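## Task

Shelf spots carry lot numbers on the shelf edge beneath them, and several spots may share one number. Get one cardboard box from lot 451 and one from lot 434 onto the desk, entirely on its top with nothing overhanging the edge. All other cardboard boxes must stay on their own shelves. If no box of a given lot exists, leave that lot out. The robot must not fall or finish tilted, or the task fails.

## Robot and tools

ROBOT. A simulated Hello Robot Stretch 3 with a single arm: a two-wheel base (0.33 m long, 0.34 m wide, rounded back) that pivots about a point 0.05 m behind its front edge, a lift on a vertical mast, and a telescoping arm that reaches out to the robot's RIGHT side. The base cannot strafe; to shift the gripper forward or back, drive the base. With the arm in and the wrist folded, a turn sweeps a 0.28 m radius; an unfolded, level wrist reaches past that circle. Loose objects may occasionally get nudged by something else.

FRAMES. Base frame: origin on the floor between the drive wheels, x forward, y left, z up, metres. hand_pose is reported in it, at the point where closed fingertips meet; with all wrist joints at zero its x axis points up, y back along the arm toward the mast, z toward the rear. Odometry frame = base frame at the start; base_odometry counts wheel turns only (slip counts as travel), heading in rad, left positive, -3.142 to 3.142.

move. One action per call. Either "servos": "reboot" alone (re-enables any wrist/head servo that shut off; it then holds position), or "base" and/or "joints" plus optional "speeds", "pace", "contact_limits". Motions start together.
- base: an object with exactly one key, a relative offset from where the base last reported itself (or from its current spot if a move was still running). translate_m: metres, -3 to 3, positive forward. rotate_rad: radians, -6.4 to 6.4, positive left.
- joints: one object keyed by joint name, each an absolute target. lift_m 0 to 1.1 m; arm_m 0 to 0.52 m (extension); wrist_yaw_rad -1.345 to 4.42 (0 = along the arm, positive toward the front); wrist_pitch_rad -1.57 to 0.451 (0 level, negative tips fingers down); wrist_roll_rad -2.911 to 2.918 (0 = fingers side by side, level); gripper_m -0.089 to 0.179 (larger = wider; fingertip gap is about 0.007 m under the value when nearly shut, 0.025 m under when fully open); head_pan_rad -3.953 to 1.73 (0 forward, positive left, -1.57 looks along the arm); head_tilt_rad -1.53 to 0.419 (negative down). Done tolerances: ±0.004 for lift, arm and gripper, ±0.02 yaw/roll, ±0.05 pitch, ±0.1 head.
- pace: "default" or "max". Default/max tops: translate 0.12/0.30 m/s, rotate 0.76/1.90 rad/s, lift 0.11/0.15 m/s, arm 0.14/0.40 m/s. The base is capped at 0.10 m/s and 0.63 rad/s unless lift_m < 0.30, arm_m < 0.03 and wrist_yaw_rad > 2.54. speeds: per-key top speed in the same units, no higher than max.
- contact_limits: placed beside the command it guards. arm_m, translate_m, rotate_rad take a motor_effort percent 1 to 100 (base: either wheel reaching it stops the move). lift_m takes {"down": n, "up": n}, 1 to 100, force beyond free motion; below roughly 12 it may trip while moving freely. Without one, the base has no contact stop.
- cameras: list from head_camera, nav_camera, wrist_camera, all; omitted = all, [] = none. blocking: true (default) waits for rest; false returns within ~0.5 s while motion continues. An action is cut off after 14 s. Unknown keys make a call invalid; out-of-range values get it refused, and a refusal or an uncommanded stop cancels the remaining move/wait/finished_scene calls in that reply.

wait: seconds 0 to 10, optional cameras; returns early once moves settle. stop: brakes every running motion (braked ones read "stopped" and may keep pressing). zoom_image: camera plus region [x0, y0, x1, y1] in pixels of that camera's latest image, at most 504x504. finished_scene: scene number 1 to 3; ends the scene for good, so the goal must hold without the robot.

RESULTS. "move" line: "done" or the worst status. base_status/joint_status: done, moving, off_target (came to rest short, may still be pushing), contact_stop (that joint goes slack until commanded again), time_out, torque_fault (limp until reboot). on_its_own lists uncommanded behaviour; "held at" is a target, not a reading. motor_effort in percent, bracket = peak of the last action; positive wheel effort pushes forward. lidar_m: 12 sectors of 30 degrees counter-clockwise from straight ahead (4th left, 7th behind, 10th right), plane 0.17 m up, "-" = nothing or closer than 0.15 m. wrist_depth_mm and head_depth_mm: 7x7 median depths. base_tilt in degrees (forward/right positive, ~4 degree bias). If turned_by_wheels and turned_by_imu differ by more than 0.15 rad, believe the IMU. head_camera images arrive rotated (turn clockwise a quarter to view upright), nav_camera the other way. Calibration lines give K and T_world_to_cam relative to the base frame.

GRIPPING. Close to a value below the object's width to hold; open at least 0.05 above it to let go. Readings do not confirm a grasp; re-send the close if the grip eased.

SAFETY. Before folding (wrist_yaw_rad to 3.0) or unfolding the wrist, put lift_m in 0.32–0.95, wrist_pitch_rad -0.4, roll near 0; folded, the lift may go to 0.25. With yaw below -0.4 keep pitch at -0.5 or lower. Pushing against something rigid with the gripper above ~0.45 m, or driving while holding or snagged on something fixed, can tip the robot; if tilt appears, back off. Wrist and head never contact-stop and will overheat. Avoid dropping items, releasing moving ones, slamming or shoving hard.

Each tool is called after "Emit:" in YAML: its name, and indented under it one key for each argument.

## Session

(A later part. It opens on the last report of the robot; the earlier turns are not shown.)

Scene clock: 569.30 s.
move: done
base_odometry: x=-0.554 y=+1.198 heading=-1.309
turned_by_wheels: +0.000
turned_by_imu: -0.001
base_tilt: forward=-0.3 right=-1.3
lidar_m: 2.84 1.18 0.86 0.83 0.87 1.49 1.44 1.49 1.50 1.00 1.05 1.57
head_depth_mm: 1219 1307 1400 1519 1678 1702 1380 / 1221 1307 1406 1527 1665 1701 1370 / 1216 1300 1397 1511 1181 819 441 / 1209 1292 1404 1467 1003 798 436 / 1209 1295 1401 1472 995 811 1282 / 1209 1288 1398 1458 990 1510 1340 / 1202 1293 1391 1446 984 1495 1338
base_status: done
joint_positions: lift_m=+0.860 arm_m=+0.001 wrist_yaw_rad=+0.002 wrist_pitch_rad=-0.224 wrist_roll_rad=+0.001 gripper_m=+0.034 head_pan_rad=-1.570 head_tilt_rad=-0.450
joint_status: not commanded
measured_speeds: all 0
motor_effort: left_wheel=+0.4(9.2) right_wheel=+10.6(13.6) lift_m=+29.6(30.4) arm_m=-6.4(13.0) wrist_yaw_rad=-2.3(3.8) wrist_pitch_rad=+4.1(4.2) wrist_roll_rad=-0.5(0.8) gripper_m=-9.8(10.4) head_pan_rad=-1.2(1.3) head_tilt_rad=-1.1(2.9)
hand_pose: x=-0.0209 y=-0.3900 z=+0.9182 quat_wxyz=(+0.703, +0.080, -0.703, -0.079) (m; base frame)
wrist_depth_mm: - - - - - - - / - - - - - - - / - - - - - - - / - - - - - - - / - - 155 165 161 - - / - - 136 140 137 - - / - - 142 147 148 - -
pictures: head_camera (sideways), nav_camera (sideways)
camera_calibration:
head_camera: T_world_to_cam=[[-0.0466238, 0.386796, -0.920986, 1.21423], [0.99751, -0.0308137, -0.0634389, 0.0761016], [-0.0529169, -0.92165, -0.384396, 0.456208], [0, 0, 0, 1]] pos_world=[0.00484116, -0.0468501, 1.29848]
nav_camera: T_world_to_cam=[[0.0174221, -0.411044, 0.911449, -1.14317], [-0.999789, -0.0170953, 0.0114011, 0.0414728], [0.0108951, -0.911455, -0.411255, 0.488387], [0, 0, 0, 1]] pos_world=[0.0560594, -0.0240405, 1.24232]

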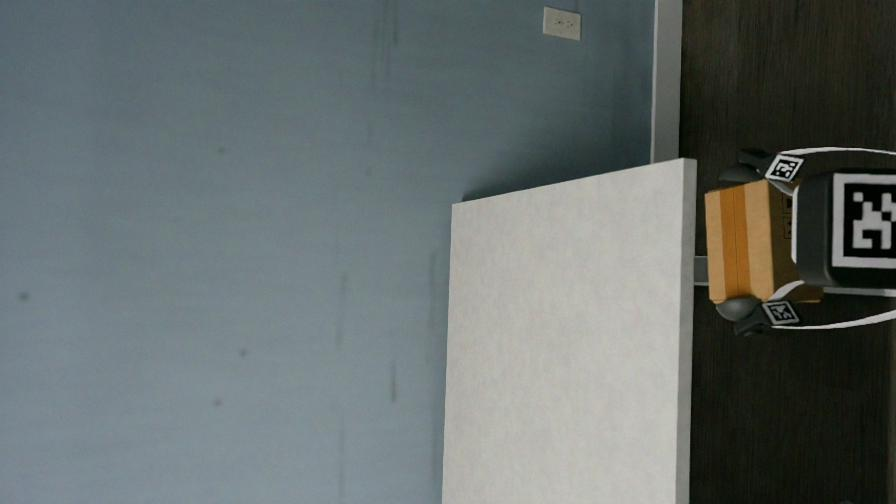

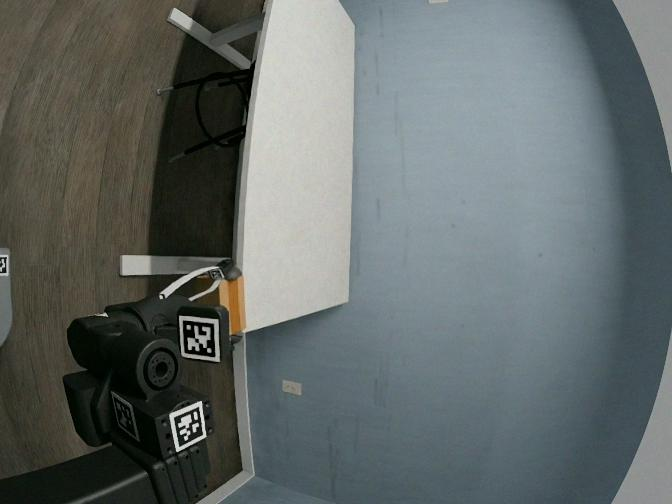

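Emit:
move:
  base: {"translate_m":0.33}
  cameras: []

Emit:
move:
  joints: {"arm_m":0.36,"lift_m":0.76}
  cameras: ["head_camera"]

Emit:
move:
  joints: {"lift_m":0.685}
  speeds: {"lift_m":0.03}
  contact_limits: {"lift_m":{"down":13}}
  cameras: ["head_camera","wrist_camera"]

Scene clock: 585.63 s.
move: done
base_odometry: x=-0.469 y=+0.879 heading=-1.309
turned_by_wheels: +0.000
turned_by_imu: +0.000
base_tilt: forward=-0.3 right=-1.2
lidar_m: 2.51 1.19 0.86 0.83 0.86 1.83 1.76 1.83 1.05 0.94 0.91 2.03
head_depth_mm: 1217 1301 1415 1509 1030 1544 1372 / 1211 1306 1398 1464 1021 1272 1330 / 1212 1292 1403 1471 1015 799 442 / 1207 1299 1396 1467 1003 799 435 / 1214 1295 1395 1466 996 809 1282 / 1210 1292 1396 1461 995 1196 1309 / 1209 1292 1395 1446 981 1501 1330
base_status: done
joint_positions: lift_m=+0.860 arm_m=+0.001 wrist_yaw_rad=+0.002 wrist_pitch_rad=-0.224 wrist_roll_rad=+0.001 gripper_m=+0.034 head_pan_rad=-1.570 head_tilt_rad=-0.450
joint_status: not commanded
measured_speeds: all 0
motor_effort: left_wheel=+0.7(8.7) right_wheel=+10.9(14.5) lift_m=+30.4(30.9) arm_m=-2.0(4.9) wrist_yaw_rad=-3.3(4.0) wrist_pitch_rad=+4.1(4.2) wrist_roll_rad=-0.5(0.7) gripper_m=-9.1(10.3) head_pan_rad=-1.4(1.8) head_tilt_rad=-1.8(2.0)
hand_pose: x=-0.0209 y=-0.3900 z=+0.9182 quat_wxyz=(+0.703, +0.080, -0.703, -0.079) (m; base frame)
wrist_depth_mm: - - - - - - - / - - - - - - - / - - - - - - - / - - - - - - - / - - 156 165 155 - - / - - 136 140 138 - - / - - 142 147 148 - -
pictures: none
No camera images: "cameras" was empty.

Scene clock: 589.50 s.
move: done
base_odometry: x=-0.469 y=+0.879 heading=-1.309
turned_by_wheels: +0.000
turned_by_imu: +0.000
base_tilt: forward=-0.4 right=-1.3
lidar_m: 2.51 1.18 0.86 0.83 0.87 1.83 1.76 1.83 1.05 0.95 0.91 2.03
head_depth_mm: 1215 1302 1398 1504 1030 1544 1304 / 1210 1299 1403 1472 1017 443 357 / 1207 1301 1402 1468 589 543 1357 / 1214 1299 1397 1471 804 812 1354 / 1210 1292 1397 1462 992 1522 1349 / 1209 1290 1401 1457 990 1203 1302 / 1205 1294 1400 1437 982 1495 1334
base_status: not commanded
joint_positions: lift_m=+0.760 arm_m=+0.360 wrist_yaw_rad=+0.002 wrist_pitch_rad=-0.225 wrist_roll_rad=+0.001 gripper_m=+0.034 head_pan_rad=-1.570 head_tilt_rad=-0.450
joint_status: all done
measured_speeds: all 0
motor_effort: left_wheel=+0.4(0.9) right_wheel=+10.9(11.4) lift_m=+31.4(33.0) arm_m=+13.1(15.8) wrist_yaw_rad=-2.6(4.1) wrist_pitch_rad=+4.1(4.3) wrist_roll_rad=-0.4(0.6) gripper_m=-10.1(10.1) head_pan_rad=-0.9(2.0) head_tilt_rad=-1.2(2.1)
hand_pose: x=-0.0209 y=-0.7494 z=+0.8181 quat_wxyz=(+0.703, +0.080, -0.703, -0.079) (m; base frame)
wrist_depth_mm: - - - - - - - / - - - - - - - / - - - - - - - / - - - - - - - / - - 155 165 155 - - / - - 136 140 138 - - / - - 141 147 148 - -
pictures: head_camera (sideways)
camera_calibration:
head_camera: T_world_to_cam=[[-0.0466238, 0.386796, -0.920986, 1.21423], [0.99751, -0.0308137, -0.0634389, 0.0761016], [-0.0529169, -0.92165, -0.384396, 0.456208], [0, 0, 0, 1]] pos_world=[0.00484116, -0.0468501, 1.29848]

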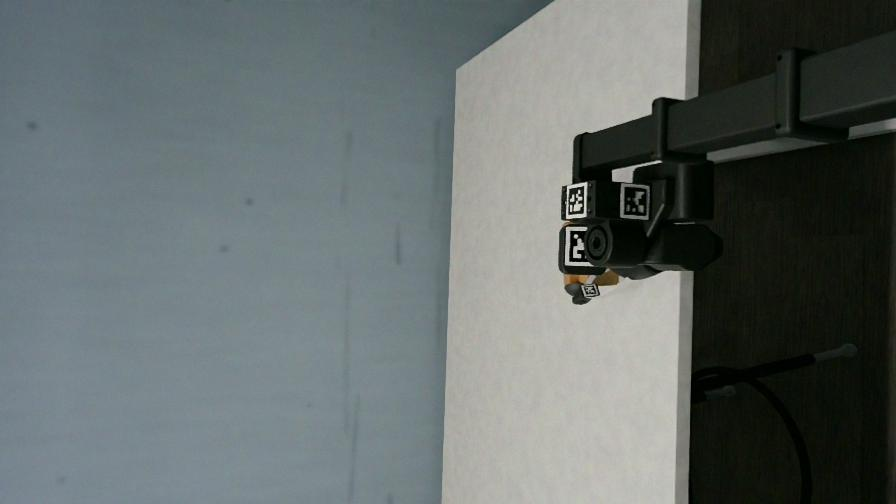

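Scene clock: 592.43 s.
move: done
base_odometry: x=-0.469 y=+0.879 heading=-1.309
turned_by_wheels: +0.000
turned_by_imu: +0.000
base_tilt: forward=-0.3 right=-1.2
lidar_m: 2.51 1.18 0.87 0.83 0.86 1.83 1.76 1.83 1.05 0.94 0.91 2.03
head_depth_mm: 1218 1303 1403 1514 1036 1547 1370 / 1205 1297 1406 1471 1021 859 433 / 1202 1298 1404 1469 1008 561 1316 / 1217 1295 1402 1466 1006 585 1347 / 1210 1300 1401 1465 996 1512 1341 / 1211 1301 1390 1471 991 1197 1308 / 1211 1299 1389 1455 984 1498 1332
base_status: not commanded
joint_positions: lift_m=+0.685 arm_m=+0.360 wrist_yaw_rad=+0.002 wrist_pitch_rad=-0.151 wrist_roll_rad=+0.004 gripper_m=+0.034 head_pan_rad=-1.570 head_tilt_rad=-0.450
joint_status: all done
measured_speeds: all 0
on_its_own: wrist_pitch_rad is at rest, and its effort (-9.4) is outside its rest range (-8 to +12)
motor_effort: left_wheel=-0.1(0.8) right_wheel=+9.6(11.1) lift_m=+16.7(30.4) arm_m=+8.1(12.8) wrist_yaw_rad=-2.3(4.1) wrist_pitch_rad=-9.4(9.8) wrist_roll_rad=-1.3(1.6) gripper_m=-9.9(10.2) head_pan_rad=-1.9(2.2) head_tilt_rad=-0.9(1.6)
contact_limits: lift_m down 13 (down: maximum 72; up: maximum 65)
hand_pose: x=-0.0209 y=-0.7547 z=+0.7613 quat_wxyz=(+0.704, +0.054, -0.706, -0.053) (m; base frame)
wrist_depth_mm: - - - - - - - / - - - - - - - / - - - - - - - / - - - - - - - / - - 154 164 154 - - / - - 135 140 138 - - / - - 142 146 147 - -
pictures: head_camera (sideways), wrist_camera
camera_calibration:
head_camera: T_world_to_cam=[[-0.0466238, 0.386796, -0.920986, 1.21423], [0.99751, -0.0308137, -0.0634389, 0.0761016], [-0.0529169, -0.92165, -0.384396, 0.456208], [0, 0, 0, 1]] pos_world=[0.00484116, -0.0468501, 1.29848]
wrist_camera: T_world_to_cam=[[-0.998847, -0.044048, -0.0191007, -0.03291], [0.00269258, 0.345819, -0.938297, 1.00789], [0.0479355, -0.937267, -0.345302, -0.277311], [0, 0, 0, 1]] pos_world=[-0.0222929, -0.609913, 0.849317]

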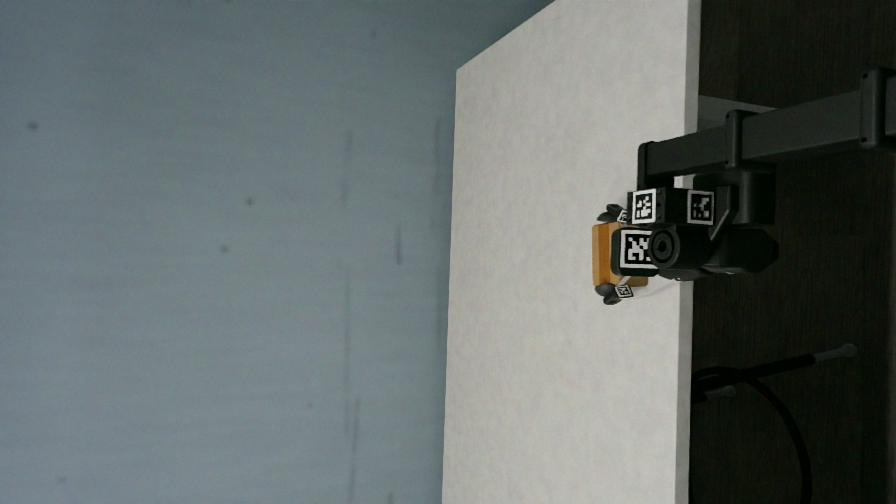

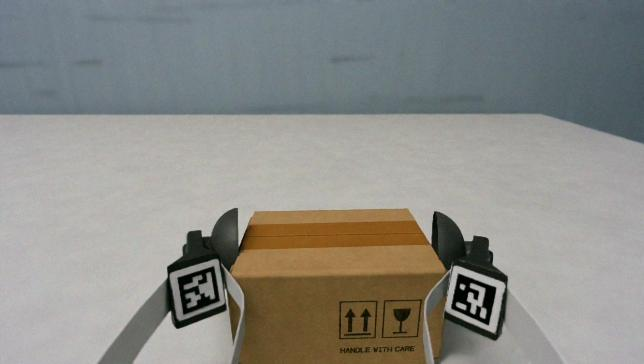

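Emit:
move:
  joints: {"lift_m":0.697}
  cameras: []

Emit:
move:
  joints: {"gripper_m":0.179}
  cameras: []

Emit:
move:
  joints: {"arm_m":0.12}
  cameras: ["wrist_camera","nav_camera"]

Scene clock: 598.13 s.
move: done
base_odometry: x=-0.469 y=+0.879 heading=-1.309
turned_by_wheels: +0.000
turned_by_imu: +0.000
base_tilt: forward=-0.3 right=-1.1
lidar_m: 2.51 1.18 0.86 0.83 0.86 1.83 1.76 1.83 1.05 0.94 0.91 2.03
head_depth_mm: 1212 1295 1407 1510 1030 1545 1369 / 1216 1301 1411 1466 1019 825 410 / 1204 1295 1394 1465 1015 550 1329 / 1206 1291 1401 1463 1002 580 1354 / 1204 1289 1400 1462 994 1507 1347 / 1216 1291 1395 1458 988 1198 1296 / 1204 1293 1397 1438 980 1503 1329
base_status: not commanded
joint_positions: lift_m=+0.697 arm_m=+0.360 wrist_yaw_rad=+0.002 wrist_pitch_rad=-0.195 wrist_roll_rad=+0.004 gripper_m=+0.034 head_pan_rad=-1.570 head_tilt_rad=-0.450
joint_status: all done
measured_speeds: all 0
motor_effort: left_wheel=+0.2(0.6) right_wheel=+9.8(10.4) lift_m=+29.3(30.8) arm_m=+1.6(3.3) wrist_yaw_rad=-4.1(4.1) wrist_pitch_rad=-1.3(9.4) wrist_roll_rad=-1.4(1.8) gripper_m=-9.9(10.0) head_pan_rad=-1.2(2.0) head_tilt_rad=-0.8(0.8)
hand_pose: x=-0.0209 y=-0.7517 z=+0.7623 quat_wxyz=(+0.703, +0.070, -0.705, -0.069) (m; base frame)
wrist_depth_mm: - - - - - - - / - - - - - - - / - - - - - - - / - - - - - - - / - - 155 163 154 - - / - - 136 140 138 - - / - - 146 149 149 - -
pictures: none
No camera images: "cameras" was empty.

Scene clock: 600.13 s.
move: done
base_odometry: x=-0.469 y=+0.879 heading=-1.309
turned_by_wheels: +0.000
turned_by_imu: +0.000
base_tilt: forward=-0.4 right=-1.2
lidar_m: 2.51 1.18 0.86 0.83 0.86 1.83 1.77 1.83 1.05 0.94 0.91 2.03
head_depth_mm: 1209 1294 1405 1499 1029 1554 1370 / 1214 1302 1400 1473 1023 856 410 / 1209 1300 1400 1468 1008 551 1329 / 1207 1293 1401 1460 1010 579 1347 / 1215 1295 1396 1470 1000 1520 1344 / 1206 1300 1394 1456 989 1200 1301 / 1203 1293 1389 1442 980 1514 1338
base_status: not commanded
joint_positions: lift_m=+0.697 arm_m=+0.360 wrist_yaw_rad=+0.001 wrist_pitch_rad=-0.214 wrist_roll_rad=+0.004 gripper_m=+0.179 head_pan_rad=-1.570 head_tilt_rad=-0.450
joint_status: all done
measured_speeds: all 0
motor_effort: left_wheel=+0.3(0.6) right_wheel=+9.4(10.6) lift_m=+23.1(28.8) arm_m=-1.2(2.0) wrist_yaw_rad=-0.5(3.4) wrist_pitch_rad=+2.1(2.1) wrist_roll_rad=-1.3(1.7) gripper_m=+0.7(83.3) head_pan_rad=-2.0(2.4) head_tilt_rad=-0.5(1.0)
hand_pose: x=-0.0212 y=-0.7503 z=+0.7578 quat_wxyz=(+0.702, +0.076, -0.704, -0.075) (m; base frame)
wrist_depth_mm: - - - - - - - / - - - - - - - / - - - - - - - / - - - - - - - / - 142 154 153 152 - - / - 126 140 137 139 - - / - - 150 151 151 - 105
pictures: none
No camera images: "cameras" was empty.

Scene clock: 603.13 s.
move: done
base_odometry: x=-0.469 y=+0.879 heading=-1.309
turned_by_wheels: +0.000
turned_by_imu: +0.000
base_tilt: forward=-0.3 right=-1.1
lidar_m: 2.51 1.18 0.86 0.83 0.87 1.83 1.76 1.83 1.05 0.95 0.92 2.03
head_depth_mm: 1213 1293 1406 1514 1026 1541 1376 / 1210 1299 1406 1479 1023 1268 1330 / 1212 1304 1396 1466 1013 1530 1321 / 1211 1292 1398 1464 1001 1517 442 / 1212 1285 1394 1472 998 1518 1278 / 1208 1295 1396 1468 988 1208 1307 / 1208 1287 1396 1433 979 1505 1335
base_status: not commanded
joint_positions: lift_m=+0.697 arm_m=+0.120 wrist_yaw_rad=+0.001 wrist_pitch_rad=-0.214 wrist_roll_rad=+0.004 gripper_m=+0.179 head_pan_rad=-1.570 head_tilt_rad=-0.450
joint_status: all done
measured_speeds: all 0
motor_effort: left_wheel=+0.4(0.6) right_wheel=+10.2(10.4) lift_m=+31.0(31.0) arm_m=-12.9(14.4) wrist_yaw_rad=-1.8(2.7) wrist_pitch_rad=+2.2(2.3) wrist_roll_rad=-1.3(1.8) gripper_m=+0.5(1.1) head_pan_rad=-1.7(2.7) head_tilt_rad=-0.2(0.9)
hand_pose: x=-0.0212 y=-0.5102 z=+0.7577 quat_wxyz=(+0.702, +0.076, -0.704, -0.076) (m; base frame)
wrist_depth_mm: - - - - - - - / - - - - - - - / - - - 363 - - - / - - - - - - - / - 147 - - - 791 - / 122 - - - - - - / 987 - - - - 984 105
pictures: nav_camera (sideways), wrist_camera
camera_calibration:
nav_camera: T_world_to_cam=[[0.0174221, -0.411044, 0.911449, -1.14317], [-0.999789, -0.0170953, 0.0114011, 0.0414728], [0.0108951, -0.911455, -0.411255, 0.488387], [0, 0, 0, 1]] pos_world=[0.0560594, -0.0240405, 1.24232]
wrist_camera: T_world_to_cam=[[-0.998907, -0.0414403, -0.021605, -0.0192873], [0.00300592, 0.404367, -0.914592, 0.931887], [0.0466373, -0.913657, -0.403801, 0.00694384], [0, 0, 0, 1]] pos_world=[-0.0223913, -0.371279, 0.854684]

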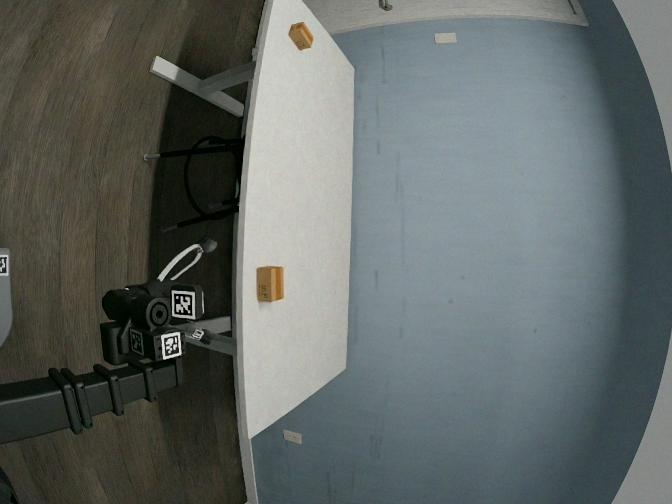

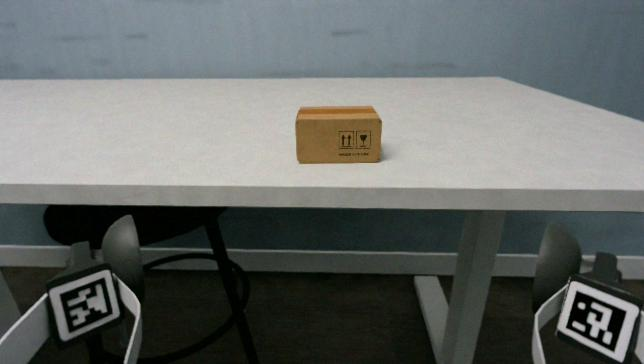

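Emit:
finished_scene:
  scene: 2

The scene is finished: the task was done.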